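## Task

Take the yellow sponge off the desk and put it on the counter, without knocking any desk carton to the floor and without the robot toppling or finishing tilted.

## Robot and tools

Robot: a four-wheel omnidirectional base (0.76 m long, 0.64 m wide) carrying a Z-folding body (ankle, knee, waist), a chest with a left and a right seven-joint arm, parallel-jaw grippers, and a head camera. Cameras: head_camera (672x420), left_wrist_camera and right_wrist_camera (644x532). A loose object may occasionally get nudged by something outside the robot.

Frames: base frame, metres, origin on the floor under the base centre, x forward, y left, z up. Hand positions (left_hand, right_hand) are the point between the closed finger pads, in the base frame; fingers point along the hand's z axis, jaws close along its y. The odometry frame is the base frame as it was when the scene began; base_odometry counts wheel turns only. turned_by_wheels and turned_by_imu give rotation in rad since the previous result, left positive. base_tilt is in degrees (forward and right positive), with about 2 degrees of error.

Tool move: one action per call. Combinations allowed: base and/or joints (optionally speeds or min_time_s); or target (optionally min_time_s); or where alone. cameras lists which images come back (head_camera, left_wrist_camera, right_wrist_camera, all); an empty call with no action just reports state, scene number and all images.
- base: exactly one key, each a relative offset from where the base last measured itself: translate_m (m, forward +), strafe_m (m, left +), each -4.5 to 4.5; rotate_rad (rad, counter-clockwise +), -3.2 to 3.2. Wheels re-steer first (about 0.5 to 1.1 s). The base does not stop on hitting things.
- joints: a dict of absolute joint angles in rad, by name. Body: body_ankle_rad -1.082..0, body_knee_rad 0..2.653, body_waist_pitch_rad -1.907..1.039, body_waist_roll_rad -0.436..0.436 (+ leans right), body_waist_yaw_rad -3.045..3.045 (+ left). Arms: left_/right_arm_joint1..7_rad (joint4 is the elbow, -2.495..1.012; joint6 ±1.012, joint7 ±1.535, and |j6|+|j7| at most 1.87). Grippers left_/right_gripper_rad: 0 open (pads 0.090 m apart), -0.45 about 0.050 m, -0.91 shut. Head: head_yaw_rad ±1.57, head_roll_rad ±0.349, head_pitch_rad ±0.523 (+ down). Mirror a left arm posture for the right by flipping the sign of joints 1, 3, 5, 7. Named body postures (ankle, knee, waist pitch): stand -0.8636, 1.434, -0.6306; tall -0.2, 0.4, -0.2; low -1, 2.3, -1.3; bow -0.9, 1.3, 0.2; lean -0.8636, 1.434, -0.194; stoop -0.4, 0.7, 0.2. Left arm rest: 1.759, -1.166, -1.575, -1.764, -0.427, 0, 0; left fold: 2.445, -1.518, -1.534, -2.102, -0.31, 0.586, 0.209.
- speeds: per-action top speeds by key: translate_m/strafe_m 0.04..1.4 m/s, rotate_rad 0.1..1.78 rad/s, body joints 0.1..1.21 rad/s (slowest one applies to all), head 0.3..2.5, grippers 0.1..8.5. Arms move at most 0.5 rad/s. min_time_s (0.1..8) sets a minimum duration for arm and head motions.
- target: an absolute pose for one hand: side ("left"/"right"), x, y, z (m, base frame, -3..3), pitch_deg (-30..95; 90 fingers down, 0 level), heading_deg (0 forward, + counter-clockwise), optional roll_deg (-360..360; 0 or 180 keep jaws level, choosing which way the camera side faces), optional arc (true permits a checked curved path). The body stays still. Status: reached (within 10 mm and 2 degrees), short (with the miss; on "short (part of ...)" resend the same call), or refused with a reason, in which case nothing moves.
- where: 1 to 12 [u, v] pixels of the latest full head_camera image; returns base-frame points from depth, or "no place" (no depth nearer than 0.32 m, at image edges, or through clear objects). Use a fresh image after any head or base motion.

Tool wait: seconds 0..10, optional cameras; returns state. zoom_image: camera plus region [x0, y0, x1, y1] of that camera's latest image, at most 504 by 504. read_manual: licence texts only. finished_scene: scene number 1..3; ends the scene irreversibly, the goal must hold afterwards; after ending scene 1 make no further calls in that reply.

Result lines: move is "done" or the worst status. Statuses: off_target (resting away, may still push), contact_stop or time_out (the whole body group or arm stops and drops its goal), not_followed (self-collision check withheld targets; may still be pursued), unfinished. A hand stopping short of its goal while placing means the held item is resting on something. A gripper angle wider than commanded means something is between the jaws. arms_held 1 means both arms are frozen by collision detection; while it reads 1, any arm command is refused, but grippers, body, head and base work: remove the load (open the hand, lower the item, move body or base away). on_its_own lists uncommanded behaviour. MOTOR HOT and OVER-TEMPERATURE FAULT warn of heating; torque faults freeze an arm for 10 s. If one call is refused or stopped, later move/wait/finished_scene calls in that reply are skipped.

Cautions: keep weight over the wheels; from stand never set ankle or knee alone to 0. Do not drive while bent beyond bow, in stoop with both arms out, or with a heavy item at arm's length. Fold the unused arm before approaching furniture, and fold or unfold away from it. Arms must never strike or squeeze each other. Do not drop, fling or slam items, hit fixed or heavy things, or let anything fall far; loads over about 0.6 kg are best carried fingers down. Avoid lifting wheels or tilting the robot.

Each tool is called as a command line: name --argument value for each argument, lists and objects as JSON in quotes; but a table of rows of numbers goes row by row, as --pt "numbers of a row", without its own name.

## Session

move

Scene clock: 0.00 s.
Joint torques (N m): no reading
base_odometry: x=+0.000 y=+0.000 heading=+0.000
turned_by_wheels: +0.000
turned_by_imu: +0.000
base_tilt: forward=+0.1 right=+0.9
base_status: not commanded
joint_positions: body_ankle_rad=-0.864 body_knee_rad=+1.434 body_waist_pitch_rad=-0.631 body_waist_roll_rad=+0.000 body_waist_yaw_rad=+0.000 left_arm_joint1_rad=+1.734 left_arm_joint2_rad=-1.174 left_arm_joint3_rad=-1.599 left_arm_joint4_rad=-1.806 left_arm_joint5_rad=-0.446 left_arm_joint6_rad=-0.010 left_arm_joint7_rad=+0.004 left_gripper_rad=+0.000 right_arm_joint1_rad=-1.811 right_arm_joint2_rad=-1.158 right_arm_joint3_rad=+1.559 right_arm_joint4_rad=-1.730 right_arm_joint5_rad=+0.411 right_arm_joint6_rad=+0.071 right_arm_joint7_rad=-0.006 right_gripper_rad=+0.000 head_yaw_rad=+0.000 head_roll_rad=+0.000 head_pitch_rad=+0.000
joint_status: not commanded
arms_held: 0
arms_held_load: -
chest: x=+0.0060 y=+0.0000 z=+1.1944 quat_wxyz=(+1.000, +0.000, -0.030, +0.000) (m; base frame)
head_camera_pose: x=+0.0707 y=+0.0277 z=+1.5641 quat_wxyz=(+0.405, -0.582, +0.563, -0.423) (m; base frame)
left_hand: x=+0.6068 y=+0.3236 z=+0.9922 quat_wxyz=(+0.040, +0.658, -0.005, +0.752) pitch_deg=-7.7 heading_deg=-3.4 roll_deg=+177.4 fingers_toward=(+0.99, -0.06, +0.13) jaws_along=(-0.07, -1.00, +0.05) (m; base frame)
right_hand: x=+0.5868 y=-0.3217 z=+0.8712 quat_wxyz=(+0.025, -0.744, -0.023, -0.667) pitch_deg=+6.3 heading_deg=+4.0 roll_deg=+180.4 fingers_toward=(+0.99, +0.07, -0.11) jaws_along=(+0.07, -1.00, -0.01) (m; base frame)
pictures: head_camera, left_wrist_camera, right_wrist_camera

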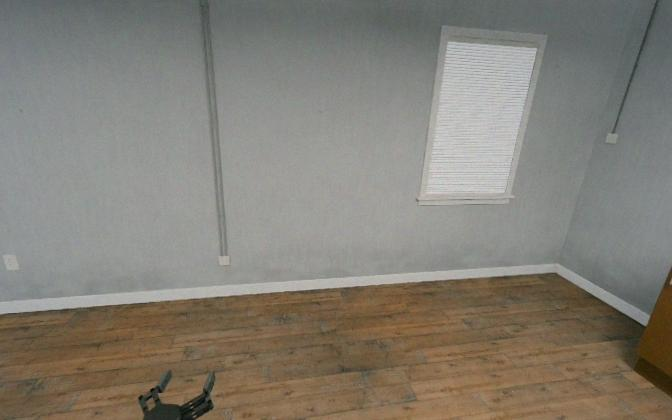

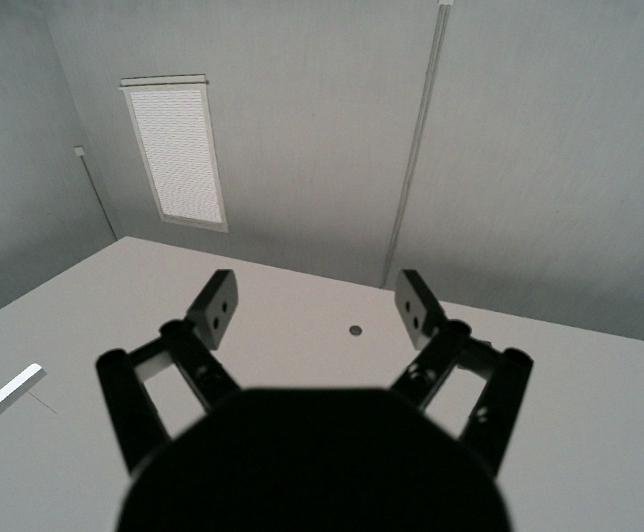

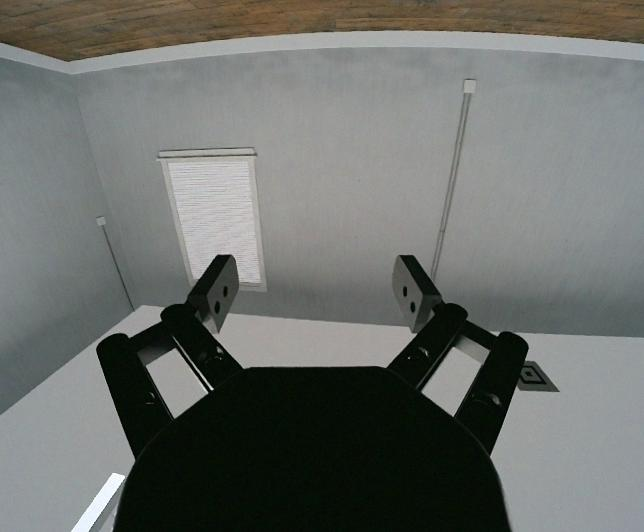

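move --joints '{"head_yaw_rad": -1.2}' --cameras '["head_camera"]'

move --joints '{"head_yaw_rad": 1.2}' --cameras '["head_camera"]'

Scene clock: 3.33 s.
Joint torques (N m): left_arm=[-15.94 10.5 -5.68 -14.65 0.09 -2.5 0.01] | right_arm=[14.51 8.97 6.51 -13.98 0.26 -2.3 -0.09]
move: done
base_odometry: x=+0.000 y=+0.000 heading=+0.000
turned_by_wheels: +0.000
turned_by_imu: +0.000
base_tilt: forward=+0.1 right=+0.8
base_status: not commanded
joint_positions: body_ankle_rad=-0.864 body_knee_rad=+1.434 body_waist_pitch_rad=-0.631 body_waist_roll_rad=+0.000 body_waist_yaw_rad=+0.000 left_arm_joint1_rad=+1.734 left_arm_joint2_rad=-1.174 left_arm_joint3_rad=-1.599 left_arm_joint4_rad=-1.806 left_arm_joint5_rad=-0.446 left_arm_joint6_rad=-0.010 left_arm_joint7_rad=+0.004 left_gripper_rad=+0.000 right_arm_joint1_rad=-1.811 right_arm_joint2_rad=-1.158 right_arm_joint3_rad=+1.559 right_arm_joint4_rad=-1.730 right_arm_joint5_rad=+0.411 right_arm_joint6_rad=+0.071 right_arm_joint7_rad=-0.006 right_gripper_rad=+0.000 head_yaw_rad=-1.200 head_roll_rad=+0.000 head_pitch_rad=+0.000
joint_status: all done
arms_held: 0
arms_held_load: -
chest: x=+0.0060 y=+0.0000 z=+1.1944 quat_wxyz=(+1.000, +0.000, -0.030, +0.000) (m; base frame)
head_camera_pose: x=+0.0329 y=-0.0830 z=+1.5618 quat_wxyz=(+0.116, -0.149, +0.808, -0.559) (m; base frame)
left_hand: x=+0.6068 y=+0.3236 z=+0.9922 quat_wxyz=(+0.040, +0.658, -0.005, +0.752) pitch_deg=-7.7 heading_deg=-3.4 roll_deg=+177.4 fingers_toward=(+0.99, -0.06, +0.13) jaws_along=(-0.07, -1.00, +0.05) (m; base frame)
right_hand: x=+0.5868 y=-0.3217 z=+0.8712 quat_wxyz=(+0.025, -0.744, -0.023, -0.667) pitch_deg=+6.3 heading_deg=+4.0 roll_deg=+180.4 fingers_toward=(+0.99, +0.07, -0.11) jaws_along=(+0.07, -1.00, -0.01) (m; base frame)
pictures: head_camera
camera_calibration:
head_camera: T_world_to_cam=[[-0.92851, -0.370756, -0.0202061, 0.0313159], [-0.111792, 0.331034, -0.936973, 1.49447], [0.354078, -0.867731, -0.348816, 0.461134], [0, 0, 0, 1]] pos_world=[0.0328698, -0.0829685, 1.56176]

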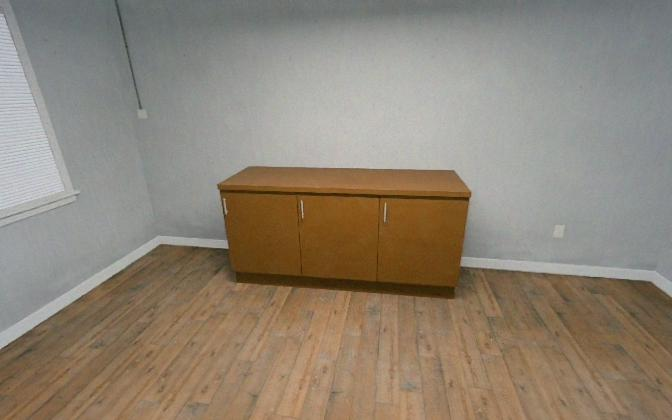

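Scene clock: 6.27 s.
Joint torques (N m): left_arm=[-16.15 10.85 -5.66 -14.62 0.07 -2.49 0.02] | right_arm=[13.57 8.64 6.4 -14.03 -0.05 -2.36 -0.04]
move: done
base_odometry: x=+0.000 y=+0.000 heading=+0.000
turned_by_wheels: +0.000
turned_by_imu: +0.000
base_tilt: forward=+0.2 right=+0.9
base_status: not commanded
joint_positions: body_ankle_rad=-0.864 body_knee_rad=+1.434 body_waist_pitch_rad=-0.631 body_waist_roll_rad=+0.000 body_waist_yaw_rad=+0.000 left_arm_joint1_rad=+1.734 left_arm_joint2_rad=-1.174 left_arm_joint3_rad=-1.599 left_arm_joint4_rad=-1.806 left_arm_joint5_rad=-0.446 left_arm_joint6_rad=-0.010 left_arm_joint7_rad=+0.004 left_gripper_rad=+0.000 right_arm_joint1_rad=-1.811 right_arm_joint2_rad=-1.158 right_arm_joint3_rad=+1.559 right_arm_joint4_rad=-1.730 right_arm_joint5_rad=+0.411 right_arm_joint6_rad=+0.071 right_arm_joint7_rad=-0.006 right_gripper_rad=+0.000 head_yaw_rad=+1.200 head_roll_rad=+0.000 head_pitch_rad=+0.000
joint_status: all done
arms_held: 0
arms_held_load: -
chest: x=+0.0060 y=+0.0000 z=+1.1944 quat_wxyz=(+1.000, +0.000, -0.030, +0.000) (m; base frame)
head_camera_pose: x=-0.0186 y=+0.1030 z=+1.5587 quat_wxyz=(+0.553, -0.812, +0.122, -0.140) (m; base frame)
left_hand: x=+0.6068 y=+0.3236 z=+0.9922 quat_wxyz=(+0.040, +0.658, -0.005, +0.752) pitch_deg=-7.7 heading_deg=-3.4 roll_deg=+177.4 fingers_toward=(+0.99, -0.06, +0.13) jaws_along=(-0.07, -1.00, +0.05) (m; base frame)
right_hand: x=+0.5868 y=-0.3217 z=+0.8712 quat_wxyz=(+0.025, -0.744, -0.023, -0.667) pitch_deg=+6.3 heading_deg=+4.0 roll_deg=+180.4 fingers_toward=(+0.99, +0.07, -0.11) jaws_along=(+0.07, -1.00, -0.01) (m; base frame)
pictures: head_camera
camera_calibration:
head_camera: T_world_to_cam=[[0.930891, -0.353532, 0.0919658, -0.0895785], [-0.0436438, -0.357588, -0.932859, 1.49004], [0.362681, 0.864376, -0.348305, 0.460591], [0, 0, 0, 1]] pos_world=[-0.0186287, 0.103029, 1.55866]

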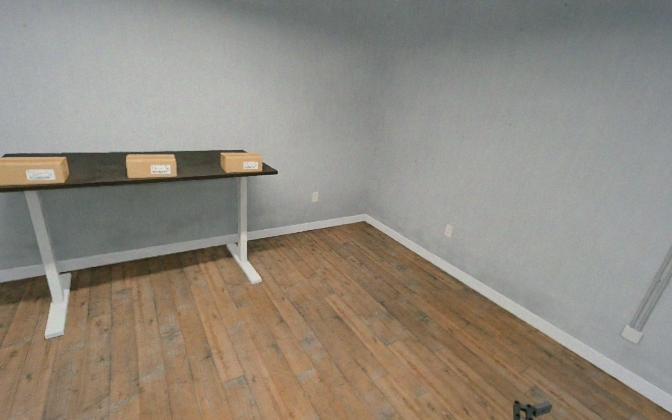

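move --base '{"rotate_rad": 1.57}' --joints '{"head_yaw_rad": 0, "body_ankle_rad": -0.2, "body_knee_rad": 0.4, "body_waist_pitch_rad": -0.2}' --speeds '{"body_ankle_rad": 0.8, "body_knee_rad": 0.8,"rotate_rad":1.2}' --cameras '["head_camera"]'

Scene clock: 11.03 s.
Joint torques (N m): left_arm=[-15.11 10.26 -5.46 -14.81 0.08 -2.47 0] | right_arm=[11.66 8.03 6.37 -13.78 -0.1 -2.35 -0.05]
move: done
base_odometry: x=+0.000 y=+0.000 heading=+1.570
turned_by_wheels: +1.570
turned_by_imu: +1.560
base_tilt: forward=+0.2 right=+0.8
base_status: done
joint_positions: body_ankle_rad=-0.200 body_knee_rad=+0.400 body_waist_pitch_rad=-0.200 body_waist_roll_rad=+0.000 body_waist_yaw_rad=+0.000 left_arm_joint1_rad=+1.735 left_arm_joint2_rad=-1.174 left_arm_joint3_rad=-1.600 left_arm_joint4_rad=-1.805 left_arm_joint5_rad=-0.446 left_arm_joint6_rad=-0.010 left_arm_joint7_rad=+0.004 left_gripper_rad=+0.000 right_arm_joint1_rad=-1.809 right_arm_joint2_rad=-1.156 right_arm_joint3_rad=+1.559 right_arm_joint4_rad=-1.731 right_arm_joint5_rad=+0.411 right_arm_joint6_rad=+0.071 right_arm_joint7_rad=-0.006 right_gripper_rad=+0.000 head_yaw_rad=+0.000 head_roll_rad=+0.000 head_pitch_rad=+0.000
joint_status: all done
arms_held: 0
arms_held_load: -
chest: x=+0.1061 y=+0.0000 z=+1.3667 quat_wxyz=(+1.000, +0.000, +0.000, +0.000) (m; base frame)
head_camera_pose: x=+0.1929 y=+0.0276 z=+1.7318 quat_wxyz=(+0.388, -0.595, +0.575, -0.405) (m; base frame)
left_hand: x=+0.6934 y=+0.3241 z=+1.1282 quat_wxyz=(+0.040, +0.681, -0.003, +0.731) pitch_deg=-4.2 heading_deg=-3.4 roll_deg=+177.2 fingers_toward=(+1.00, -0.06, +0.07) jaws_along=(-0.06, -1.00, +0.05) (m; base frame)
right_hand: x=+0.6673 y=-0.3216 z=+1.0105 quat_wxyz=(+0.026, -0.763, -0.023, -0.645) pitch_deg=+9.6 heading_deg=+4.0 roll_deg=+180.6 fingers_toward=(+0.98, +0.07, -0.17) jaws_along=(+0.07, -1.00, -0.01) (m; base frame)
pictures: head_camera
camera_calibration:
head_camera: T_world_to_cam=[[0.00953855, -0.999325, 0.0354892, -0.0356756], [-0.369577, -0.036501, -0.928483, 1.68032], [0.929151, -0.00425961, -0.369676, 0.461054], [0, 0, 0, 1]] pos_world=[0.192959, 0.0276458, 1.73186]

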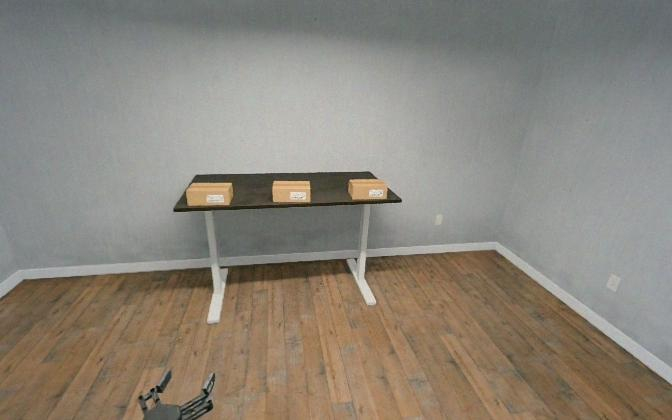

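move --pt "210 194" --pt "291 191" --pt "367 189" --pt "176 210" --pt "399 201" --pt "290 206" --pt "290 174" --pt "250 190"

move --cameras '["head_camera"]'

zoom_image --camera "head_camera" --region '[160, 150, 420, 220]'

Scene clock: 12.40 s.
Joint torques (N m): left_arm=[-15.55 10.33 -5.28 -14.78 0.15 -2.48 0.06] | right_arm=[11.75 7.68 6.42 -13.66 -0.09 -2.38 0.03]
base_odometry: x=+0.000 y=+0.000 heading=+1.570
turned_by_wheels: +0.000
turned_by_imu: +0.000
base_tilt: forward=+0.2 right=+0.8
where, head_camera: pixel (210, 194): x +2.073, y +0.799, z +1.056; pixel (291, 191): x +2.181, y +0.313, z +1.059; pixel (367, 189): x +2.317, y -0.195, z +1.048; pixel (176, 210): x +2.008, y +0.992, z +0.968; pixel (399, 201): x +2.324, y -0.427, z +0.966; pixel (290, 206): x +2.161, y +0.318, z +0.962; pixel (290, 174): x +2.840, y +0.413, z +0.988; pixel (250, 190): x +2.395, y +0.639, z +0.982. By the robot's depth camera.
base_status: done
joint_positions: body_ankle_rad=-0.200 body_knee_rad=+0.400 body_waist_pitch_rad=-0.200 body_waist_roll_rad=+0.000 body_waist_yaw_rad=+0.000 left_arm_joint1_rad=+1.735 left_arm_joint2_rad=-1.174 left_arm_joint3_rad=-1.600 left_arm_joint4_rad=-1.805 left_arm_joint5_rad=-0.446 left_arm_joint6_rad=-0.010 left_arm_joint7_rad=+0.004 left_gripper_rad=+0.000 right_arm_joint1_rad=-1.809 right_arm_joint2_rad=-1.156 right_arm_joint3_rad=+1.559 right_arm_joint4_rad=-1.731 right_arm_joint5_rad=+0.411 right_arm_joint6_rad=+0.071 right_arm_joint7_rad=-0.006 right_gripper_rad=+0.000 head_yaw_rad=+0.000 head_roll_rad=+0.000 head_pitch_rad=+0.000
joint_status: all done
arms_held: 0
arms_held_load: -
chest: x=+0.1061 y=+0.0000 z=+1.3667 quat_wxyz=(+1.000, +0.000, +0.000, +0.000) (m; base frame)
head_camera_pose: x=+0.1929 y=+0.0276 z=+1.7318 quat_wxyz=(+0.388, -0.595, +0.575, -0.405) (m; base frame)
left_hand: x=+0.6934 y=+0.3241 z=+1.1282 quat_wxyz=(+0.040, +0.681, -0.003, +0.731) pitch_deg=-4.2 heading_deg=-3.4 roll_deg=+177.2 fingers_toward=(+1.00, -0.06, +0.07) jaws_along=(-0.06, -1.00, +0.05) (m; base frame)
right_hand: x=+0.6673 y=-0.3216 z=+1.0105 quat_wxyz=(+0.026, -0.763, -0.023, -0.645) pitch_deg=+9.6 heading_deg=+4.0 roll_deg=+180.6 fingers_toward=(+0.98, +0.07, -0.17) jaws_along=(+0.07, -1.00, -0.01) (m; base frame)
pictures: none

Scene clock: 12.40 s.
Joint torques (N m): left_arm=[-15.55 10.33 -5.28 -14.78 0.15 -2.48 0.06] | right_arm=[11.75 7.68 6.42 -13.66 -0.09 -2.38 0.03]
base_odometry: x=+0.000 y=+0.000 heading=+1.570
turned_by_wheels: +0.000
turned_by_imu: +0.000
base_tilt: forward=+0.2 right=+0.8
base_status: done
joint_positions: body_ankle_rad=-0.200 body_knee_rad=+0.400 body_waist_pitch_rad=-0.200 body_waist_roll_rad=+0.000 body_waist_yaw_rad=+0.000 left_arm_joint1_rad=+1.735 left_arm_joint2_rad=-1.174 left_arm_joint3_rad=-1.600 left_arm_joint4_rad=-1.805 left_arm_joint5_rad=-0.446 left_arm_joint6_rad=-0.010 left_arm_joint7_rad=+0.004 left_gripper_rad=+0.000 right_arm_joint1_rad=-1.809 right_arm_joint2_rad=-1.156 right_arm_joint3_rad=+1.559 right_arm_joint4_rad=-1.731 right_arm_joint5_rad=+0.411 right_arm_joint6_rad=+0.071 right_arm_joint7_rad=-0.006 right_gripper_rad=+0.000 head_yaw_rad=+0.000 head_roll_rad=+0.000 head_pitch_rad=+0.000
joint_status: all done
arms_held: 0
arms_held_load: -
chest: x=+0.1061 y=+0.0000 z=+1.3667 quat_wxyz=(+1.000, +0.000, +0.000, +0.000) (m; base frame)
head_camera_pose: x=+0.1929 y=+0.0276 z=+1.7318 quat_wxyz=(+0.388, -0.595, +0.575, -0.405) (m; base frame)
left_hand: x=+0.6934 y=+0.3241 z=+1.1282 quat_wxyz=(+0.040, +0.681, -0.003, +0.731) pitch_deg=-4.2 heading_deg=-3.4 roll_deg=+177.2 fingers_toward=(+1.00, -0.06, +0.07) jaws_along=(-0.06, -1.00, +0.05) (m; base frame)
right_hand: x=+0.6673 y=-0.3216 z=+1.0105 quat_wxyz=(+0.026, -0.763, -0.023, -0.645) pitch_deg=+9.6 heading_deg=+4.0 roll_deg=+180.6 fingers_toward=(+0.98, +0.07, -0.17) jaws_along=(+0.07, -1.00, -0.01) (m; base frame)
pictures: head_camera
camera_calibration:
head_camera: T_world_to_cam=[[0.00953855, -0.999325, 0.0354892, -0.0356756], [-0.369577, -0.036501, -0.928483, 1.68032], [0.929151, -0.00425961, -0.369676, 0.461054], [0, 0, 0, 1]] pos_world=[0.192959, 0.0276458, 1.73186]

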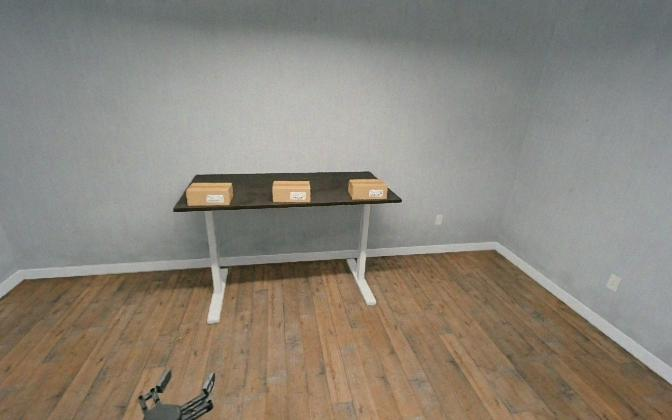

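Scaled by 1.938.

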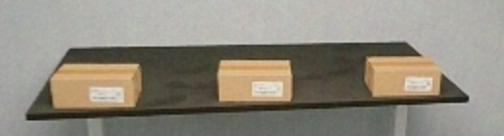

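move --base '{"rotate_rad": 0.218}'

move --base '{"translate_m": 1.3}' --speeds '{"translate_m": 0.8}'

move --base '{"strafe_m": -0.16}' --cameras '["head_camera"]'

zoom_image --camera "head_camera" --region '[84, 200, 588, 420]'

Scene clock: 15.83 s.
Joint torques (N m): left_arm=[-15.35 10.34 -5.44 -14.77 0.09 -2.55 -0.01] | right_arm=[11.91 8.84 6.3 -13.81 0 -2.37 0.06]
move: done
base_odometry: x=+0.000 y=+0.000 heading=+1.788
turned_by_wheels: +0.218
turned_by_imu: +0.216
base_tilt: forward=+0.2 right=+0.8
base_status: done
joint_positions: body_ankle_rad=-0.200 body_knee_rad=+0.400 body_waist_pitch_rad=-0.200 body_waist_roll_rad=+0.000 body_waist_yaw_rad=+0.000 left_arm_joint1_rad=+1.734 left_arm_joint2_rad=-1.174 left_arm_joint3_rad=-1.600 left_arm_joint4_rad=-1.805 left_arm_joint5_rad=-0.446 left_arm_joint6_rad=-0.010 left_arm_joint7_rad=+0.004 left_gripper_rad=+0.000 right_arm_joint1_rad=-1.810 right_arm_joint2_rad=-1.157 right_arm_joint3_rad=+1.559 right_arm_joint4_rad=-1.730 right_arm_joint5_rad=+0.411 right_arm_joint6_rad=+0.071 right_arm_joint7_rad=-0.006 right_gripper_rad=+0.000 head_yaw_rad=+0.000 head_roll_rad=+0.000 head_pitch_rad=+0.000
joint_status: not commanded
arms_held: 0
arms_held_load: -
chest: x=+0.1061 y=+0.0000 z=+1.3667 quat_wxyz=(+1.000, +0.000, +0.000, +0.000) (m; base frame)
head_camera_pose: x=+0.1929 y=+0.0277 z=+1.7318 quat_wxyz=(+0.388, -0.595, +0.575, -0.405) (m; base frame)
left_hand: x=+0.6935 y=+0.3241 z=+1.1282 quat_wxyz=(+0.040, +0.681, -0.003, +0.732) pitch_deg=-4.2 heading_deg=-3.4 roll_deg=+177.2 fingers_toward=(+1.00, -0.06, +0.07) jaws_along=(-0.06, -1.00, +0.05) (m; base frame)
right_hand: x=+0.6668 y=-0.3216 z=+1.0098 quat_wxyz=(+0.026, -0.764, -0.023, -0.645) pitch_deg=+9.7 heading_deg=+4.0 roll_deg=+180.6 fingers_toward=(+0.98, +0.07, -0.17) jaws_along=(+0.07, -1.00, -0.01) (m; base frame)
pictures: none

Scene clock: 20.73 s.
Joint torques (N m): left_arm=[-13.77 10.19 -5.64 -14.68 0.1 -2.48 -0.04] | right_arm=[12.53 7.57 6.15 -13.92 0.07 -2.32 -0.05]
move: done
base_odometry: x=-0.284 y=+1.268 heading=+1.790
turned_by_wheels: +0.003
turned_by_imu: +0.000
base_tilt: forward=+0.1 right=+0.9
base_status: done
joint_positions: body_ankle_rad=-0.200 body_knee_rad=+0.400 body_waist_pitch_rad=-0.200 body_waist_roll_rad=+0.000 body_waist_yaw_rad=+0.000 left_arm_joint1_rad=+1.732 left_arm_joint2_rad=-1.174 left_arm_joint3_rad=-1.599 left_arm_joint4_rad=-1.805 left_arm_joint5_rad=-0.446 left_arm_joint6_rad=-0.010 left_arm_joint7_rad=+0.004 left_gripper_rad=+0.000 right_arm_joint1_rad=-1.810 right_arm_joint2_rad=-1.157 right_arm_joint3_rad=+1.559 right_arm_joint4_rad=-1.730 right_arm_joint5_rad=+0.411 right_arm_joint6_rad=+0.071 right_arm_joint7_rad=-0.006 right_gripper_rad=+0.000 head_yaw_rad=+0.000 head_roll_rad=+0.000 head_pitch_rad=+0.000
joint_status: not commanded
arms_held: 0
arms_held_load: -
chest: x=+0.1062 y=+0.0000 z=+1.3667 quat_wxyz=(+1.000, +0.000, +0.000, +0.000) (m; base frame)
head_camera_pose: x=+0.1931 y=+0.0277 z=+1.7318 quat_wxyz=(+0.388, -0.595, +0.575, -0.405) (m; base frame)
left_hand: x=+0.6940 y=+0.3238 z=+1.1293 quat_wxyz=(+0.040, +0.680, -0.003, +0.732) pitch_deg=-4.3 heading_deg=-3.4 roll_deg=+177.2 fingers_toward=(+1.00, -0.06, +0.08) jaws_along=(-0.06, -1.00, +0.05) (m; base frame)
right_hand: x=+0.6670 y=-0.3218 z=+1.0100 quat_wxyz=(+0.026, -0.764, -0.023, -0.645) pitch_deg=+9.6 heading_deg=+4.0 roll_deg=+180.6 fingers_toward=(+0.98, +0.07, -0.17) jaws_along=(+0.07, -1.00, -0.01) (m; base frame)
pictures: none

Scene clock: 23.50 s.
Joint torques (N m): left_arm=[-14.2 10.59 -5.81 -14.35 0.07 -2.48 -0.02] | right_arm=[11.91 6.98 6.11 -13.9 0.07 -2.36 -0.02]
move: done
base_odometry: x=-0.128 y=+1.304 heading=+1.790
turned_by_wheels: -0.001
turned_by_imu: +0.003
base_tilt: forward=+0.1 right=+0.8
base_status: done
joint_positions: body_ankle_rad=-0.200 body_knee_rad=+0.400 body_waist_pitch_rad=-0.200 body_waist_roll_rad=+0.000 body_waist_yaw_rad=+0.000 left_arm_joint1_rad=+1.733 left_arm_joint2_rad=-1.175 left_arm_joint3_rad=-1.599 left_arm_joint4_rad=-1.806 left_arm_joint5_rad=-0.446 left_arm_joint6_rad=-0.010 left_arm_joint7_rad=+0.004 left_gripper_rad=+0.000 right_arm_joint1_rad=-1.810 right_arm_joint2_rad=-1.156 right_arm_joint3_rad=+1.559 right_arm_joint4_rad=-1.730 right_arm_joint5_rad=+0.411 right_arm_joint6_rad=+0.071 right_arm_joint7_rad=-0.006 right_gripper_rad=+0.000 head_yaw_rad=+0.000 head_roll_rad=+0.000 head_pitch_rad=+0.000
joint_status: not commanded
arms_held: 0
arms_held_load: -
chest: x=+0.1062 y=+0.0000 z=+1.3667 quat_wxyz=(+1.000, +0.000, +0.000, +0.000) (m; base frame)
head_camera_pose: x=+0.1931 y=+0.0276 z=+1.7318 quat_wxyz=(+0.388, -0.595, +0.575, -0.405) (m; base frame)
left_hand: x=+0.6939 y=+0.3231 z=+1.1292 quat_wxyz=(+0.041, +0.680, -0.003, +0.732) pitch_deg=-4.3 heading_deg=-3.5 roll_deg=+177.1 fingers_toward=(+1.00, -0.06, +0.08) jaws_along=(-0.06, -1.00, +0.05) (m; base frame)
right_hand: x=+0.6669 y=-0.3221 z=+1.0098 quat_wxyz=(+0.025, -0.764, -0.023, -0.645) pitch_deg=+9.7 heading_deg=+4.0 roll_deg=+180.5 fingers_toward=(+0.98, +0.07, -0.17) jaws_along=(+0.07, -1.00, -0.01) (m; base frame)
pictures: head_camera
camera_calibration:
head_camera: T_world_to_cam=[[0.00922984, -0.999327, 0.0355051, -0.0357418], [-0.369795, -0.0364005, -0.9284, 1.68019], [0.929067, -0.00456062, -0.369882, 0.461214], [0, 0, 0, 1]] pos_world=[0.193159, 0.0275457, 1.73176]

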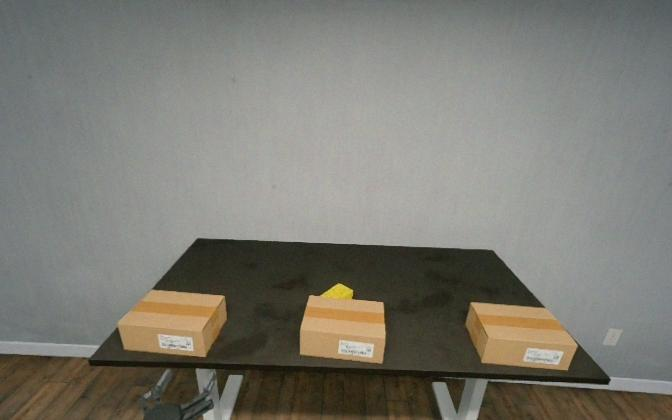

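Scaled by 1.000.

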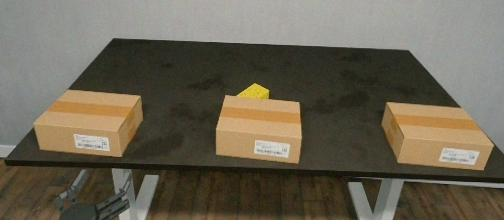

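move --pt "340 290" --pt "345 296" --pt "312 299" --pt "383 304" --pt "301 332" --pt "384 338" --pt "340 363" --pt "332 298" --pt "285 290"

Scene clock: 24.60 s.
Joint torques (N m): left_arm=[-14.19 10.8 -5.78 -14.39 0.15 -2.49 0.06] | right_arm=[11.66 7.6 6.13 -13.75 -0.11 -2.31 -0.06]
base_odometry: x=-0.128 y=+1.304 heading=+1.790
turned_by_wheels: +0.000
turned_by_imu: +0.000
base_tilt: forward=+0.2 right=+0.9
where, head_camera: pixel (340, 290): x +1.190, y -0.005, z +1.015; pixel (345, 296): x +1.164, y -0.024, z +1.008; pixel (312, 299): x +1.066, y +0.089, z +1.065; pixel (383, 304): x +1.171, y -0.166, z +0.973; pixel (301, 332): x +0.931, y +0.111, z +1.051; pixel (384, 338): x +0.909, y -0.128, z +1.059; pixel (340, 363): x +0.902, y -0.006, z +0.967; pixel (332, 298): x +1.074, y +0.024, z +1.066; pixel (285, 290): x +1.244, y +0.208, z +0.967. By the robot's depth camera.
base_status: done
joint_positions: body_ankle_rad=-0.200 body_knee_rad=+0.400 body_waist_pitch_rad=-0.200 body_waist_roll_rad=+0.000 body_waist_yaw_rad=+0.000 left_arm_joint1_rad=+1.733 left_arm_joint2_rad=-1.175 left_arm_joint3_rad=-1.599 left_arm_joint4_rad=-1.806 left_arm_joint5_rad=-0.446 left_arm_joint6_rad=-0.010 left_arm_joint7_rad=+0.004 left_gripper_rad=+0.000 right_arm_joint1_rad=-1.810 right_arm_joint2_rad=-1.156 right_arm_joint3_rad=+1.559 right_arm_joint4_rad=-1.730 right_arm_joint5_rad=+0.411 right_arm_joint6_rad=+0.071 right_arm_joint7_rad=-0.006 right_gripper_rad=+0.000 head_yaw_rad=+0.000 head_roll_rad=+0.000 head_pitch_rad=+0.000
joint_status: not commanded
arms_held: 0
arms_held_load: -
chest: x=+0.1062 y=+0.0000 z=+1.3667 quat_wxyz=(+1.000, +0.000, +0.000, +0.000) (m; base frame)
head_camera_pose: x=+0.1931 y=+0.0276 z=+1.7318 quat_wxyz=(+0.388, -0.595, +0.575, -0.405) (m; base frame)
left_hand: x=+0.6939 y=+0.3231 z=+1.1292 quat_wxyz=(+0.041, +0.680, -0.003, +0.732) pitch_deg=-4.3 heading_deg=-3.5 roll_deg=+177.1 fingers_toward=(+1.00, -0.06, +0.08) jaws_along=(-0.06, -1.00, +0.05) (m; base frame)
right_hand: x=+0.6669 y=-0.3221 z=+1.0098 quat_wxyz=(+0.025, -0.764, -0.023, -0.645) pitch_deg=+9.7 heading_deg=+4.0 roll_deg=+180.5 fingers_toward=(+0.98, +0.07, -0.17) jaws_along=(+0.07, -1.00, -0.01) (m; base frame)
pictures: none

move --base '{"strafe_m": 0.15}' --joints '{"left_arm_joint1_rad":2.445,"left_arm_joint2_rad":-1.518,"left_arm_joint3_rad":-1.534,"left_arm_joint4_rad":-2.102,"left_arm_joint5_rad":-0.31,"left_arm_joint6_rad":0.586,"left_arm_joint7_rad":0.209,"body_ankle_rad":-0.4,"body_knee_rad":0.7,"body_waist_pitch_rad":0.2,"head_pitch_rad":-0.1}'

move --target '{"side":"right","x":0.65,"y":-0.2,"z":1.22,"pitch_deg":88,"heading_deg":0,"arc":true}' --cameras '["all"]'

Scene clock: 30.60 s.
Joint torques (N m): left_arm=[16.33 -1.01 0.63 -9.21 0.54 -0.07 0.4] | right_arm=[-1.95 7.3 4.59 -10.87 -0.11 -2 0.11]
move: done
base_odometry: x=-0.274 y=+1.271 heading=+1.790
turned_by_wheels: +0.001
turned_by_imu: -0.001
base_tilt: forward=+0.3 right=+0.8
base_status: done
joint_positions: body_ankle_rad=-0.400 body_knee_rad=+0.700 body_waist_pitch_rad=+0.200 body_waist_roll_rad=+0.000 body_waist_yaw_rad=+0.000 left_arm_joint1_rad=+2.443 left_arm_joint2_rad=-1.515 left_arm_joint3_rad=-1.535 left_arm_joint4_rad=-2.101 left_arm_joint5_rad=-0.311 left_arm_joint6_rad=+0.585 left_arm_joint7_rad=+0.208 left_gripper_rad=+0.000 right_arm_joint1_rad=-1.810 right_arm_joint2_rad=-1.159 right_arm_joint3_rad=+1.559 right_arm_joint4_rad=-1.730 right_arm_joint5_rad=+0.411 right_arm_joint6_rad=+0.071 right_arm_joint7_rad=-0.006 right_gripper_rad=+0.000 head_yaw_rad=+0.000 head_roll_rad=+0.000 head_pitch_rad=-0.100
joint_status: all done
arms_held: 0
arms_held_load: -
chest: x=+0.2935 y=+0.0000 z=+1.2801 quat_wxyz=(+0.969, +0.000, +0.247, +0.000) (m; base frame)
head_camera_pose: x=+0.5393 y=+0.0277 z=+1.5723 quat_wxyz=(+0.266, -0.664, +0.641, -0.279) (m; base frame)
left_hand: x=+0.2448 y=+0.2408 z=+0.6617 quat_wxyz=(+0.006, +0.993, +0.099, +0.056) pitch_deg=+83.5 heading_deg=+0.0 roll_deg=+168.6 fingers_toward=(+0.11, +0.00, -0.99) jaws_along=(+0.20, -0.98, +0.02) (m; base frame)
right_hand: x=+0.6144 y=-0.3214 z=+0.6980 quat_wxyz=(+0.031, -0.899, -0.015, -0.436) pitch_deg=+38.2 heading_deg=+5.0 roll_deg=+183.1 fingers_toward=(+0.78, +0.07, -0.62) jaws_along=(+0.05, -1.00, -0.04) (m; base frame)
pictures: none

Scene clock: 30.90 s.
Joint torques (N m): left_arm=[15.88 -0.92 0.65 -9.08 0.45 -0.08 0.34] | right_arm=[-1.58 7.32 4.66 -11.2 -0.07 -1.91 -0.01]
move: refused
base_odometry: x=-0.274 y=+1.271 heading=+1.790
turned_by_wheels: +0.000
turned_by_imu: +0.000
base_tilt: forward=+0.2 right=+0.8
base_status: not commanded
joint_positions: body_ankle_rad=-0.400 body_knee_rad=+0.700 body_waist_pitch_rad=+0.200 body_waist_roll_rad=+0.000 body_waist_yaw_rad=+0.000 left_arm_joint1_rad=+2.443 left_arm_joint2_rad=-1.515 left_arm_joint3_rad=-1.535 left_arm_joint4_rad=-2.101 left_arm_joint5_rad=-0.311 left_arm_joint6_rad=+0.585 left_arm_joint7_rad=+0.208 left_gripper_rad=+0.000 right_arm_joint1_rad=-1.810 right_arm_joint2_rad=-1.159 right_arm_joint3_rad=+1.559 right_arm_joint4_rad=-1.730 right_arm_joint5_rad=+0.411 right_arm_joint6_rad=+0.071 right_arm_joint7_rad=-0.006 right_gripper_rad=+0.000 head_yaw_rad=+0.000 head_roll_rad=+0.000 head_pitch_rad=-0.100
joint_status: not commanded
arms_held: 0
arms_held_load: -
chest: x=+0.2935 y=+0.0000 z=+1.2801 quat_wxyz=(+0.969, +0.000, +0.247, +0.000) (m; base frame)
head_camera_pose: x=+0.5392 y=+0.0277 z=+1.5723 quat_wxyz=(+0.266, -0.664, +0.641, -0.279) (m; base frame)
left_hand: x=+0.2448 y=+0.2408 z=+0.6617 quat_wxyz=(+0.006, +0.993, +0.099, +0.056) pitch_deg=+83.5 heading_deg=+0.0 roll_deg=+168.6 fingers_toward=(+0.11, +0.00, -0.99) jaws_along=(+0.20, -0.98, +0.02) (m; base frame)
right_hand: x=+0.6144 y=-0.3214 z=+0.6980 quat_wxyz=(+0.031, -0.899, -0.015, -0.436) pitch_deg=+38.2 heading_deg=+5.0 roll_deg=+183.1 fingers_toward=(+0.78, +0.07, -0.62) jaws_along=(+0.05, -1.00, -0.04) (m; base frame)
right_hand_status: refused: the best posture that gets there brings the right wrist within 0.00 rad of the stop that joints 6 and 7 share (needs 0.10 rad clear). Nothing moved. A plan exists at "pitch_deg" 73 (an arc).
pictures: head_camera, left_wrist_camera, right_wrist_camera
camera_calibration:
head_camera: T_world_to_cam=[[0.0224649, -0.999311, 0.0295408, -0.0308341], [-0.701936, -0.0368062, -0.711288, 1.49788], [0.711885, -0.00475674, -0.70228, 0.720432], [0, 0, 0, 1]] pos_world=[0.53924, 0.0277452, 1.57228]
left_wrist_camera: T_world_to_cam=[[-0.198727, 0.979908, -0.0169852, -0.182864], [0.805775, 0.173229, 0.566321, -0.598823], [0.557884, 0.0988569, -0.82401, 0.516702], [0, 0, 0, 1]] pos_world=[0.157916, 0.231843, 0.761788]
right_wrist_camera: T_world_to_cam=[[-0.0757676, 0.996553, 0.0337726, 0.338338], [0.124266, -0.0241689, 0.991955, -0.770031], [0.989352, 0.0793548, -0.122006, -0.358935], [0, 0, 0, 1]] pos_world=[0.476436, -0.3273, 0.708617]

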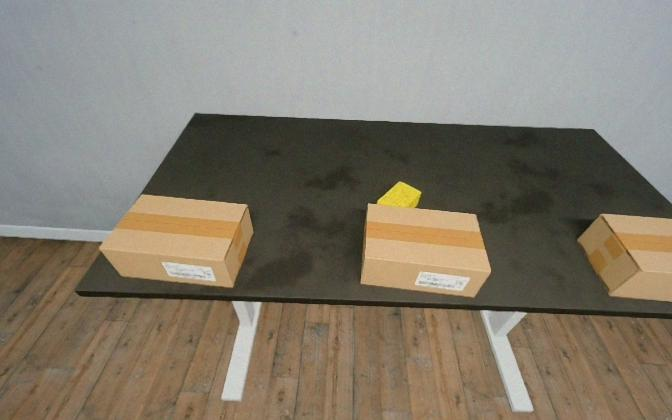

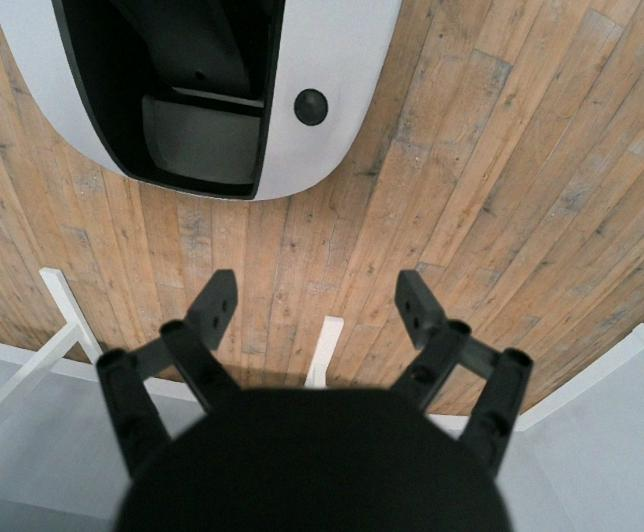

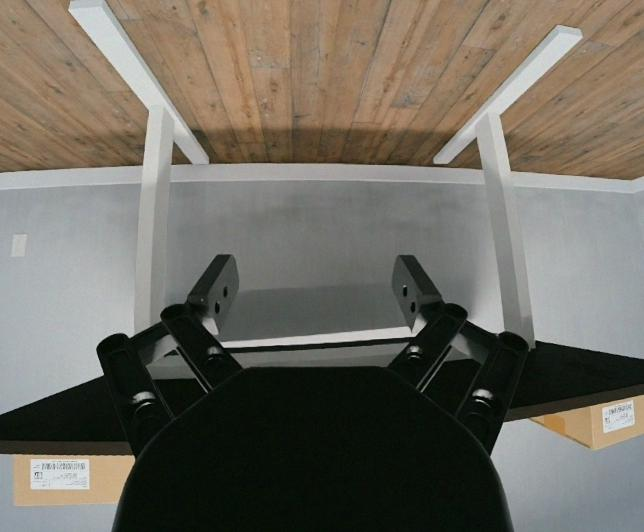

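move --pt "402 182" --pt "420 190" --pt "378 198" --pt "400 195" --pt "411 203" --pt "368 205" --pt "476 216" --pt "424 254"

move --target '{"side":"right","x":0.65,"y":-0.2,"z":1.16,"pitch_deg":75,"heading_deg":0,"roll_deg":0,"arc":true}' --cameras '["all"]'

Scene clock: 32.20 s.
Joint torques (N m): left_arm=[16.15 -0.89 0.69 -9.05 0.4 -0.02 0.36] | right_arm=[-1.64 6.44 4.73 -11.29 -0.04 -1.88 0.07]
base_odometry: x=-0.274 y=+1.271 heading=+1.790
turned_by_wheels: +0.000
turned_by_imu: +0.000
base_tilt: forward=+0.2 right=+0.9
where, head_camera: pixel (402, 182): x +1.288, y -0.173, z +0.959; pixel (420, 190): x +1.255, y -0.222, z +0.959; pixel (378, 198): x +1.209, y -0.095, z +0.963; pixel (400, 195): x +1.175, y -0.145, z +1.008; pixel (411, 203): x +1.150, y -0.171, z +1.004; pixel (368, 205): x +1.079, y -0.051, z +1.058; pixel (476, 216): x +1.057, y -0.295, z +1.058; pixel (424, 254): x +0.944, y -0.158, z +1.056. By the robot's depth camera.
base_status: not commanded
joint_positions: body_ankle_rad=-0.400 body_knee_rad=+0.700 body_waist_pitch_rad=+0.200 body_waist_roll_rad=+0.000 body_waist_yaw_rad=+0.000 left_arm_joint1_rad=+2.443 left_arm_joint2_rad=-1.515 left_arm_joint3_rad=-1.535 left_arm_joint4_rad=-2.101 left_arm_joint5_rad=-0.311 left_arm_joint6_rad=+0.585 left_arm_joint7_rad=+0.208 left_gripper_rad=+0.000 right_arm_joint1_rad=-1.810 right_arm_joint2_rad=-1.159 right_arm_joint3_rad=+1.559 right_arm_joint4_rad=-1.730 right_arm_joint5_rad=+0.411 right_arm_joint6_rad=+0.071 right_arm_joint7_rad=-0.006 right_gripper_rad=+0.000 head_yaw_rad=+0.000 head_roll_rad=+0.000 head_pitch_rad=-0.100
joint_status: not commanded
arms_held: 0
arms_held_load: -
chest: x=+0.2935 y=+0.0000 z=+1.2801 quat_wxyz=(+0.969, +0.000, +0.247, +0.000) (m; base frame)
head_camera_pose: x=+0.5392 y=+0.0277 z=+1.5723 quat_wxyz=(+0.266, -0.664, +0.641, -0.279) (m; base frame)
left_hand: x=+0.2448 y=+0.2408 z=+0.6617 quat_wxyz=(+0.006, +0.993, +0.099, +0.056) pitch_deg=+83.5 heading_deg=+0.0 roll_deg=+168.6 fingers_toward=(+0.11, +0.00, -0.99) jaws_along=(+0.20, -0.98, +0.02) (m; base frame)
right_hand: x=+0.6144 y=-0.3214 z=+0.6980 quat_wxyz=(+0.031, -0.899, -0.015, -0.436) pitch_deg=+38.2 heading_deg=+5.0 roll_deg=+183.1 fingers_toward=(+0.78, +0.07, -0.62) jaws_along=(+0.05, -1.00, -0.04) (m; base frame)
pictures: none

Scene clock: 37.67 s.
Joint torques (N m): left_arm=[15.56 -0.4 0.7 -8.92 0.37 -0.04 0.27] | right_arm=[15.13 4.19 5.24 11.71 -0.58 0.1 0.32]
move: done
base_odometry: x=-0.274 y=+1.271 heading=+1.790
turned_by_wheels: +0.000
turned_by_imu: -0.001
base_tilt: forward=+0.2 right=+0.8
base_status: not commanded
joint_positions: body_ankle_rad=-0.400 body_knee_rad=+0.700 body_waist_pitch_rad=+0.200 body_waist_roll_rad=+0.000 body_waist_yaw_rad=+0.000 left_arm_joint1_rad=+2.444 left_arm_joint2_rad=-1.516 left_arm_joint3_rad=-1.535 left_arm_joint4_rad=-2.101 left_arm_joint5_rad=-0.311 left_arm_joint6_rad=+0.585 left_arm_joint7_rad=+0.208 left_gripper_rad=+0.000 right_arm_joint1_rad=-1.095 right_arm_joint2_rad=+1.144 right_arm_joint3_rad=+1.957 right_arm_joint4_rad=-2.107 right_arm_joint5_rad=+0.353 right_arm_joint6_rad=-0.735 right_arm_joint7_rad=+0.750 right_gripper_rad=+0.000 head_yaw_rad=+0.000 head_roll_rad=+0.000 head_pitch_rad=-0.100
joint_status: not commanded
arms_held: 0
arms_held_load: -
chest: x=+0.2935 y=+0.0000 z=+1.2801 quat_wxyz=(+0.969, +0.000, +0.247, +0.000) (m; base frame)
head_camera_pose: x=+0.5392 y=+0.0277 z=+1.5723 quat_wxyz=(+0.266, -0.664, +0.641, -0.279) (m; base frame)
left_hand: x=+0.2442 y=+0.2408 z=+0.6618 quat_wxyz=(+0.005, +0.993, +0.100, +0.056) pitch_deg=+83.6 heading_deg=+0.2 roll_deg=+168.7 fingers_toward=(+0.11, +0.00, -0.99) jaws_along=(+0.20, -0.98, +0.02) (m; base frame)
right_hand: x=+0.6497 y=-0.1993 z=+1.1590 quat_wxyz=(-0.129, -0.001, -0.992, -0.002) pitch_deg=+75.2 heading_deg=+0.9 roll_deg=+1.0 fingers_toward=(+0.26, +0.00, -0.97) jaws_along=(+0.00, +1.00, +0.00) (m; base frame)
right_hand_status: reached (checked arc, to end with the hand's camera side forward, planned for 5.0 s): 1 mm and 0.3 deg off.
pictures: head_camera, left_wrist_camera, right_wrist_camera
camera_calibration:
head_camera: T_world_to_cam=[[0.0224581, -0.999315, 0.0294004, -0.0307094], [-0.701835, -0.0367022, -0.711393, 1.49798], [0.711985, -0.0046577, -0.702179, 0.720218], [0, 0, 0, 1]] pos_world=[0.539241, 0.0276454, 1.57228]
left_wrist_camera: T_world_to_cam=[[-0.199621, 0.979736, -0.0164042, -0.183045], [0.80625, 0.173741, 0.565487, -0.597974], [0.556878, 0.099657, -0.824594, 0.517647], [0, 0, 0, 1]] pos_world=[0.157311, 0.231641, 0.761993]
right_wrist_camera: T_world_to_cam=[[0.0156615, -0.999803, 0.012202, -0.228478], [-0.95955, -0.0115978, 0.281299, 0.301638], [-0.281102, -0.016114, -0.959543, 1.42983], [0, 0, 0, 1]] pos_world=[0.694942, -0.201895, 1.28992]

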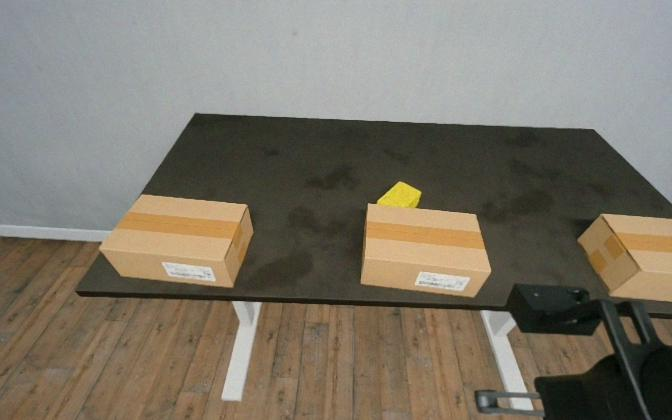

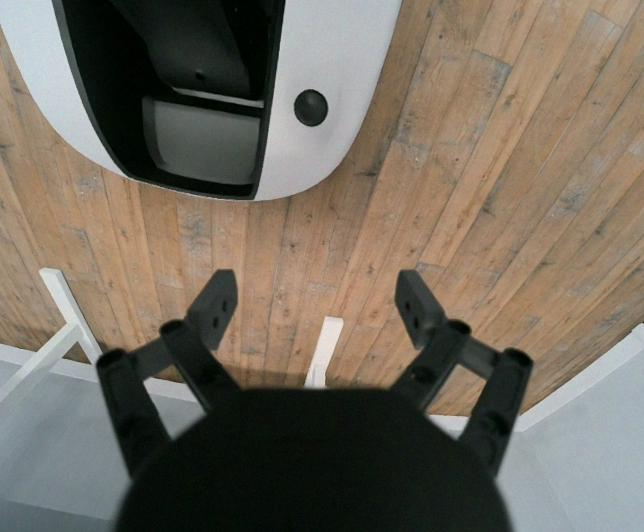

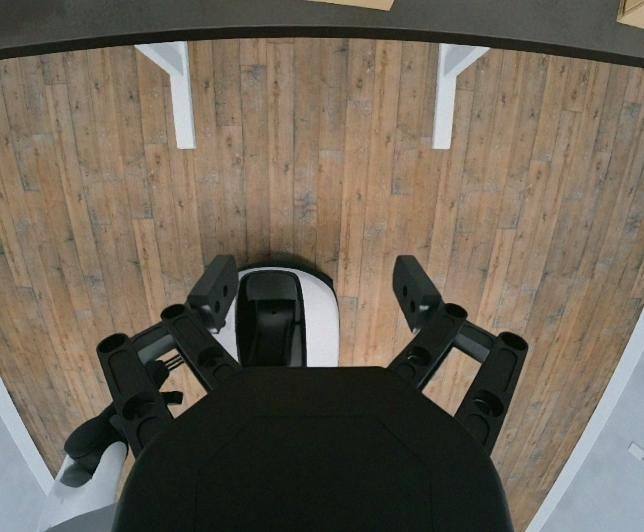

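move --base '{"translate_m": 0.32}' --joints '{"head_pitch_rad": 0.2}' --cameras '["head_camera","right_wrist_camera"]'

zoom_image --camera "right_wrist_camera" --region '[150, 0, 500, 300]'

Scene clock: 42.57 s.
Joint torques (N m): left_arm=[15.48 -0.45 0.57 -8.08 0.43 -0.22 0.2] | right_arm=[14.66 3.65 5.19 11.69 -0.44 0.18 0.22]
move: done
base_odometry: x=-0.344 y=+1.583 heading=+1.790
turned_by_wheels: +0.000
turned_by_imu: -0.005
base_tilt: forward=+0.2 right=+0.8
base_status: done
joint_positions: body_ankle_rad=-0.400 body_knee_rad=+0.700 body_waist_pitch_rad=+0.200 body_waist_roll_rad=+0.000 body_waist_yaw_rad=+0.000 left_arm_joint1_rad=+2.443 left_arm_joint2_rad=-1.516 left_arm_joint3_rad=-1.534 left_arm_joint4_rad=-2.103 left_arm_joint5_rad=-0.311 left_arm_joint6_rad=+0.585 left_arm_joint7_rad=+0.208 left_gripper_rad=+0.000 right_arm_joint1_rad=-1.094 right_arm_joint2_rad=+1.144 right_arm_joint3_rad=+1.957 right_arm_joint4_rad=-2.108 right_arm_joint5_rad=+0.352 right_arm_joint6_rad=-0.736 right_arm_joint7_rad=+0.750 right_gripper_rad=+0.000 head_yaw_rad=+0.000 head_roll_rad=+0.000 head_pitch_rad=+0.200
joint_status: all done
arms_held: 0
arms_held_load: -
chest: x=+0.2937 y=+0.0000 z=+1.2800 quat_wxyz=(+0.969, +0.000, +0.248, +0.000) (m; base frame)
head_camera_pose: x=+0.5518 y=+0.0277 z=+1.5306 quat_wxyz=(+0.167, -0.698, +0.674, -0.177) (m; base frame)
left_hand: x=+0.2451 y=+0.2406 z=+0.6620 quat_wxyz=(+0.006, +0.993, +0.100, +0.056) pitch_deg=+83.5 heading_deg=+0.0 roll_deg=+168.6 fingers_toward=(+0.11, +0.00, -0.99) jaws_along=(+0.20, -0.98, +0.02) (m; base frame)
right_hand: x=+0.6499 y=-0.1994 z=+1.1592 quat_wxyz=(-0.129, +0.000, -0.992, -0.002) pitch_deg=+75.1 heading_deg=+0.7 roll_deg=+0.8 fingers_toward=(+0.26, +0.00, -0.97) jaws_along=(+0.00, +1.00, +0.00) (m; base frame)
pictures: head_camera, right_wrist_camera
camera_calibration:
head_camera: T_world_to_cam=[[0.0301066, -0.999315, 0.0215245, -0.0219303], [-0.880948, -0.0367025, -0.471788, 1.2092], [0.472255, -0.00475801, -0.881449, 1.08871], [0, 0, 0, 1]] pos_world=[0.551749, 0.0276453, 1.5306]
right_wrist_camera: T_world_to_cam=[[0.0163194, -0.999782, 0.0130579, -0.230034], [-0.959718, -0.0119992, 0.280709, 0.302471], [-0.280491, -0.0171129, -0.959704, 1.42963], [0, 0, 0, 1]] pos_world=[0.69504, -0.201889, 1.29012]

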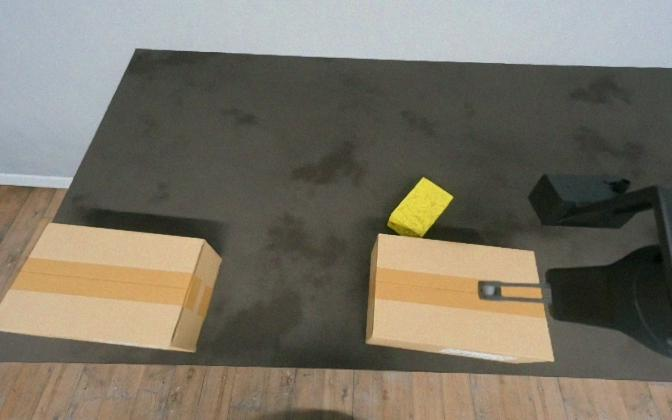

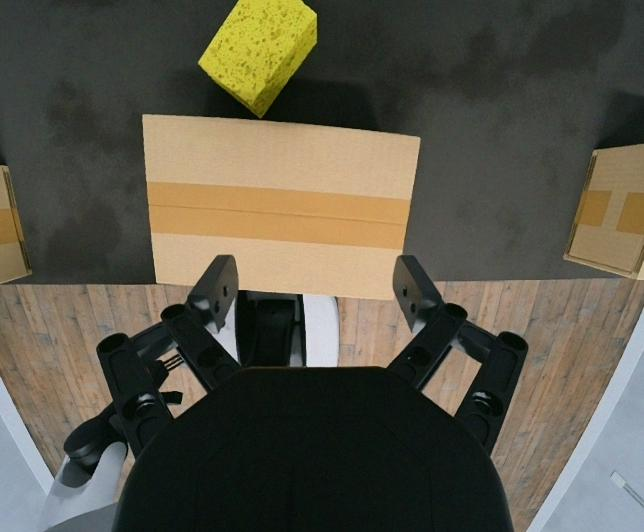

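Scaled by 1.440 from the camera's 644x532 image, which has a finer 1265x1045 frame.

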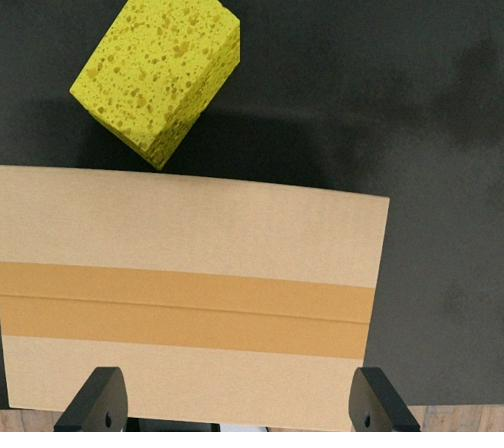

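move --pt "425 181" --pt "449 197" --pt "393 219" --pt "417 231" --pt "420 208"

Scene clock: 43.13 s.
Joint torques (N m): left_arm=[16.41 -0.36 0.52 -8.12 0.35 -0.2 0.25] | right_arm=[14.39 3.22 5.1 11.64 -0.37 0.1 0.18]
base_odometry: x=-0.344 y=+1.583 heading=+1.790
turned_by_wheels: +0.000
turned_by_imu: +0.000
base_tilt: forward=+0.2 right=+0.8
where, head_camera: pixel (425, 181): x +0.904, y -0.149, z +1.005; pixel (449, 197): x +0.869, y -0.191, z +1.005; pixel (393, 219): x +0.825, y -0.084, z +0.992; pixel (417, 231): x +0.796, y -0.123, z +1.004; pixel (420, 208): x +0.843, y -0.133, z +1.005. By the robot's depth camera.
base_status: done
joint_positions: body_ankle_rad=-0.400 body_knee_rad=+0.700 body_waist_pitch_rad=+0.200 body_waist_roll_rad=+0.000 body_waist_yaw_rad=+0.000 left_arm_joint1_rad=+2.443 left_arm_joint2_rad=-1.516 left_arm_joint3_rad=-1.534 left_arm_joint4_rad=-2.103 left_arm_joint5_rad=-0.311 left_arm_joint6_rad=+0.585 left_arm_joint7_rad=+0.208 left_gripper_rad=+0.000 right_arm_joint1_rad=-1.094 right_arm_joint2_rad=+1.144 right_arm_joint3_rad=+1.957 right_arm_joint4_rad=-2.108 right_arm_joint5_rad=+0.352 right_arm_joint6_rad=-0.736 right_arm_joint7_rad=+0.750 right_gripper_rad=+0.000 head_yaw_rad=+0.000 head_roll_rad=+0.000 head_pitch_rad=+0.200
joint_status: all done
arms_held: 0
arms_held_load: -
chest: x=+0.2937 y=+0.0000 z=+1.2800 quat_wxyz=(+0.969, +0.000, +0.248, +0.000) (m; base frame)
head_camera_pose: x=+0.5518 y=+0.0277 z=+1.5306 quat_wxyz=(+0.167, -0.698, +0.674, -0.177) (m; base frame)
left_hand: x=+0.2451 y=+0.2406 z=+0.6620 quat_wxyz=(+0.006, +0.993, +0.100, +0.056) pitch_deg=+83.5 heading_deg=+0.0 roll_deg=+168.6 fingers_toward=(+0.11, +0.00, -0.99) jaws_along=(+0.20, -0.98, +0.02) (m; base frame)
right_hand: x=+0.6499 y=-0.1994 z=+1.1592 quat_wxyz=(-0.129, +0.000, -0.992, -0.002) pitch_deg=+75.1 heading_deg=+0.7 roll_deg=+0.8 fingers_toward=(+0.26, +0.00, -0.97) jaws_along=(+0.00, +1.00, +0.00) (m; base frame)
pictures: none

move --target '{"side":"right","x":0.846,"y":-0.137,"z":1.13,"pitch_deg":82,"heading_deg":-41,"roll_deg":0,"arc":true}' --cameras '["head_camera","right_wrist_camera"]'

Scene clock: 45.03 s.
Joint torques (N m): left_arm=[15.83 -0.41 0.6 -8.04 0.48 -0.14 0.26] | right_arm=[14.48 2.82 5.2 11.84 -0.58 0.15 0.06]
move: refused
base_odometry: x=-0.344 y=+1.583 heading=+1.790
turned_by_wheels: +0.000
turned_by_imu: +0.000
base_tilt: forward=+0.3 right=+0.8
base_status: not commanded
joint_positions: body_ankle_rad=-0.400 body_knee_rad=+0.700 body_waist_pitch_rad=+0.200 body_waist_roll_rad=+0.000 body_waist_yaw_rad=+0.000 left_arm_joint1_rad=+2.443 left_arm_joint2_rad=-1.516 left_arm_joint3_rad=-1.534 left_arm_joint4_rad=-2.103 left_arm_joint5_rad=-0.311 left_arm_joint6_rad=+0.585 left_arm_joint7_rad=+0.208 left_gripper_rad=+0.000 right_arm_joint1_rad=-1.094 right_arm_joint2_rad=+1.144 right_arm_joint3_rad=+1.957 right_arm_joint4_rad=-2.108 right_arm_joint5_rad=+0.352 right_arm_joint6_rad=-0.736 right_arm_joint7_rad=+0.750 right_gripper_rad=+0.000 head_yaw_rad=+0.000 head_roll_rad=+0.000 head_pitch_rad=+0.200
joint_status: not commanded
arms_held: 0
arms_held_load: -
chest: x=+0.2937 y=+0.0000 z=+1.2800 quat_wxyz=(+0.969, +0.000, +0.248, +0.000) (m; base frame)
head_camera_pose: x=+0.5518 y=+0.0277 z=+1.5306 quat_wxyz=(+0.167, -0.698, +0.674, -0.177) (m; base frame)
left_hand: x=+0.2451 y=+0.2406 z=+0.6620 quat_wxyz=(+0.006, +0.993, +0.100, +0.056) pitch_deg=+83.5 heading_deg=+0.0 roll_deg=+168.6 fingers_toward=(+0.11, +0.00, -0.99) jaws_along=(+0.20, -0.98, +0.02) (m; base frame)
right_hand: x=+0.6499 y=-0.1994 z=+1.1592 quat_wxyz=(-0.129, +0.000, -0.992, -0.002) pitch_deg=+75.1 heading_deg=+0.7 roll_deg=+0.8 fingers_toward=(+0.26, +0.00, -0.97) jaws_along=(+0.00, +1.00, +0.00) (m; base frame)
right_hand_status: refused: the best posture that gets there brings the right wrist within 0.09 rad of the stop that joints 6 and 7 share (needs 0.10 rad clear). Nothing moved. A plan exists at "z" 1.09, or at "pitch_deg" 77.
pictures: head_camera, right_wrist_camera
camera_calibration:
head_camera: T_world_to_cam=[[0.0301066, -0.999315, 0.0215245, -0.0219303], [-0.880948, -0.0367025, -0.471788, 1.2092], [0.472255, -0.00475801, -0.881449, 1.08871], [0, 0, 0, 1]] pos_world=[0.551749, 0.0276453, 1.5306]
right_wrist_camera: T_world_to_cam=[[0.0163194, -0.999782, 0.0130579, -0.230034], [-0.959718, -0.0119992, 0.280709, 0.302471], [-0.280491, -0.0171129, -0.959704, 1.42963], [0, 0, 0, 1]] pos_world=[0.69504, -0.201889, 1.29012]

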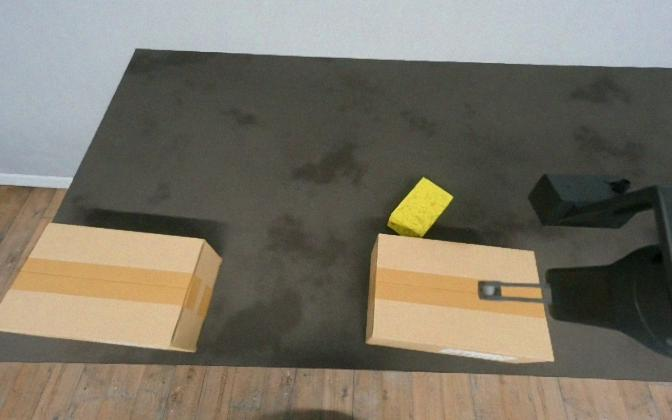

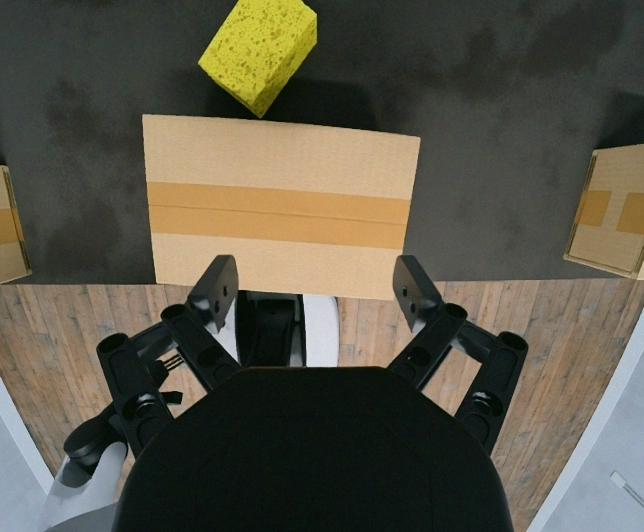

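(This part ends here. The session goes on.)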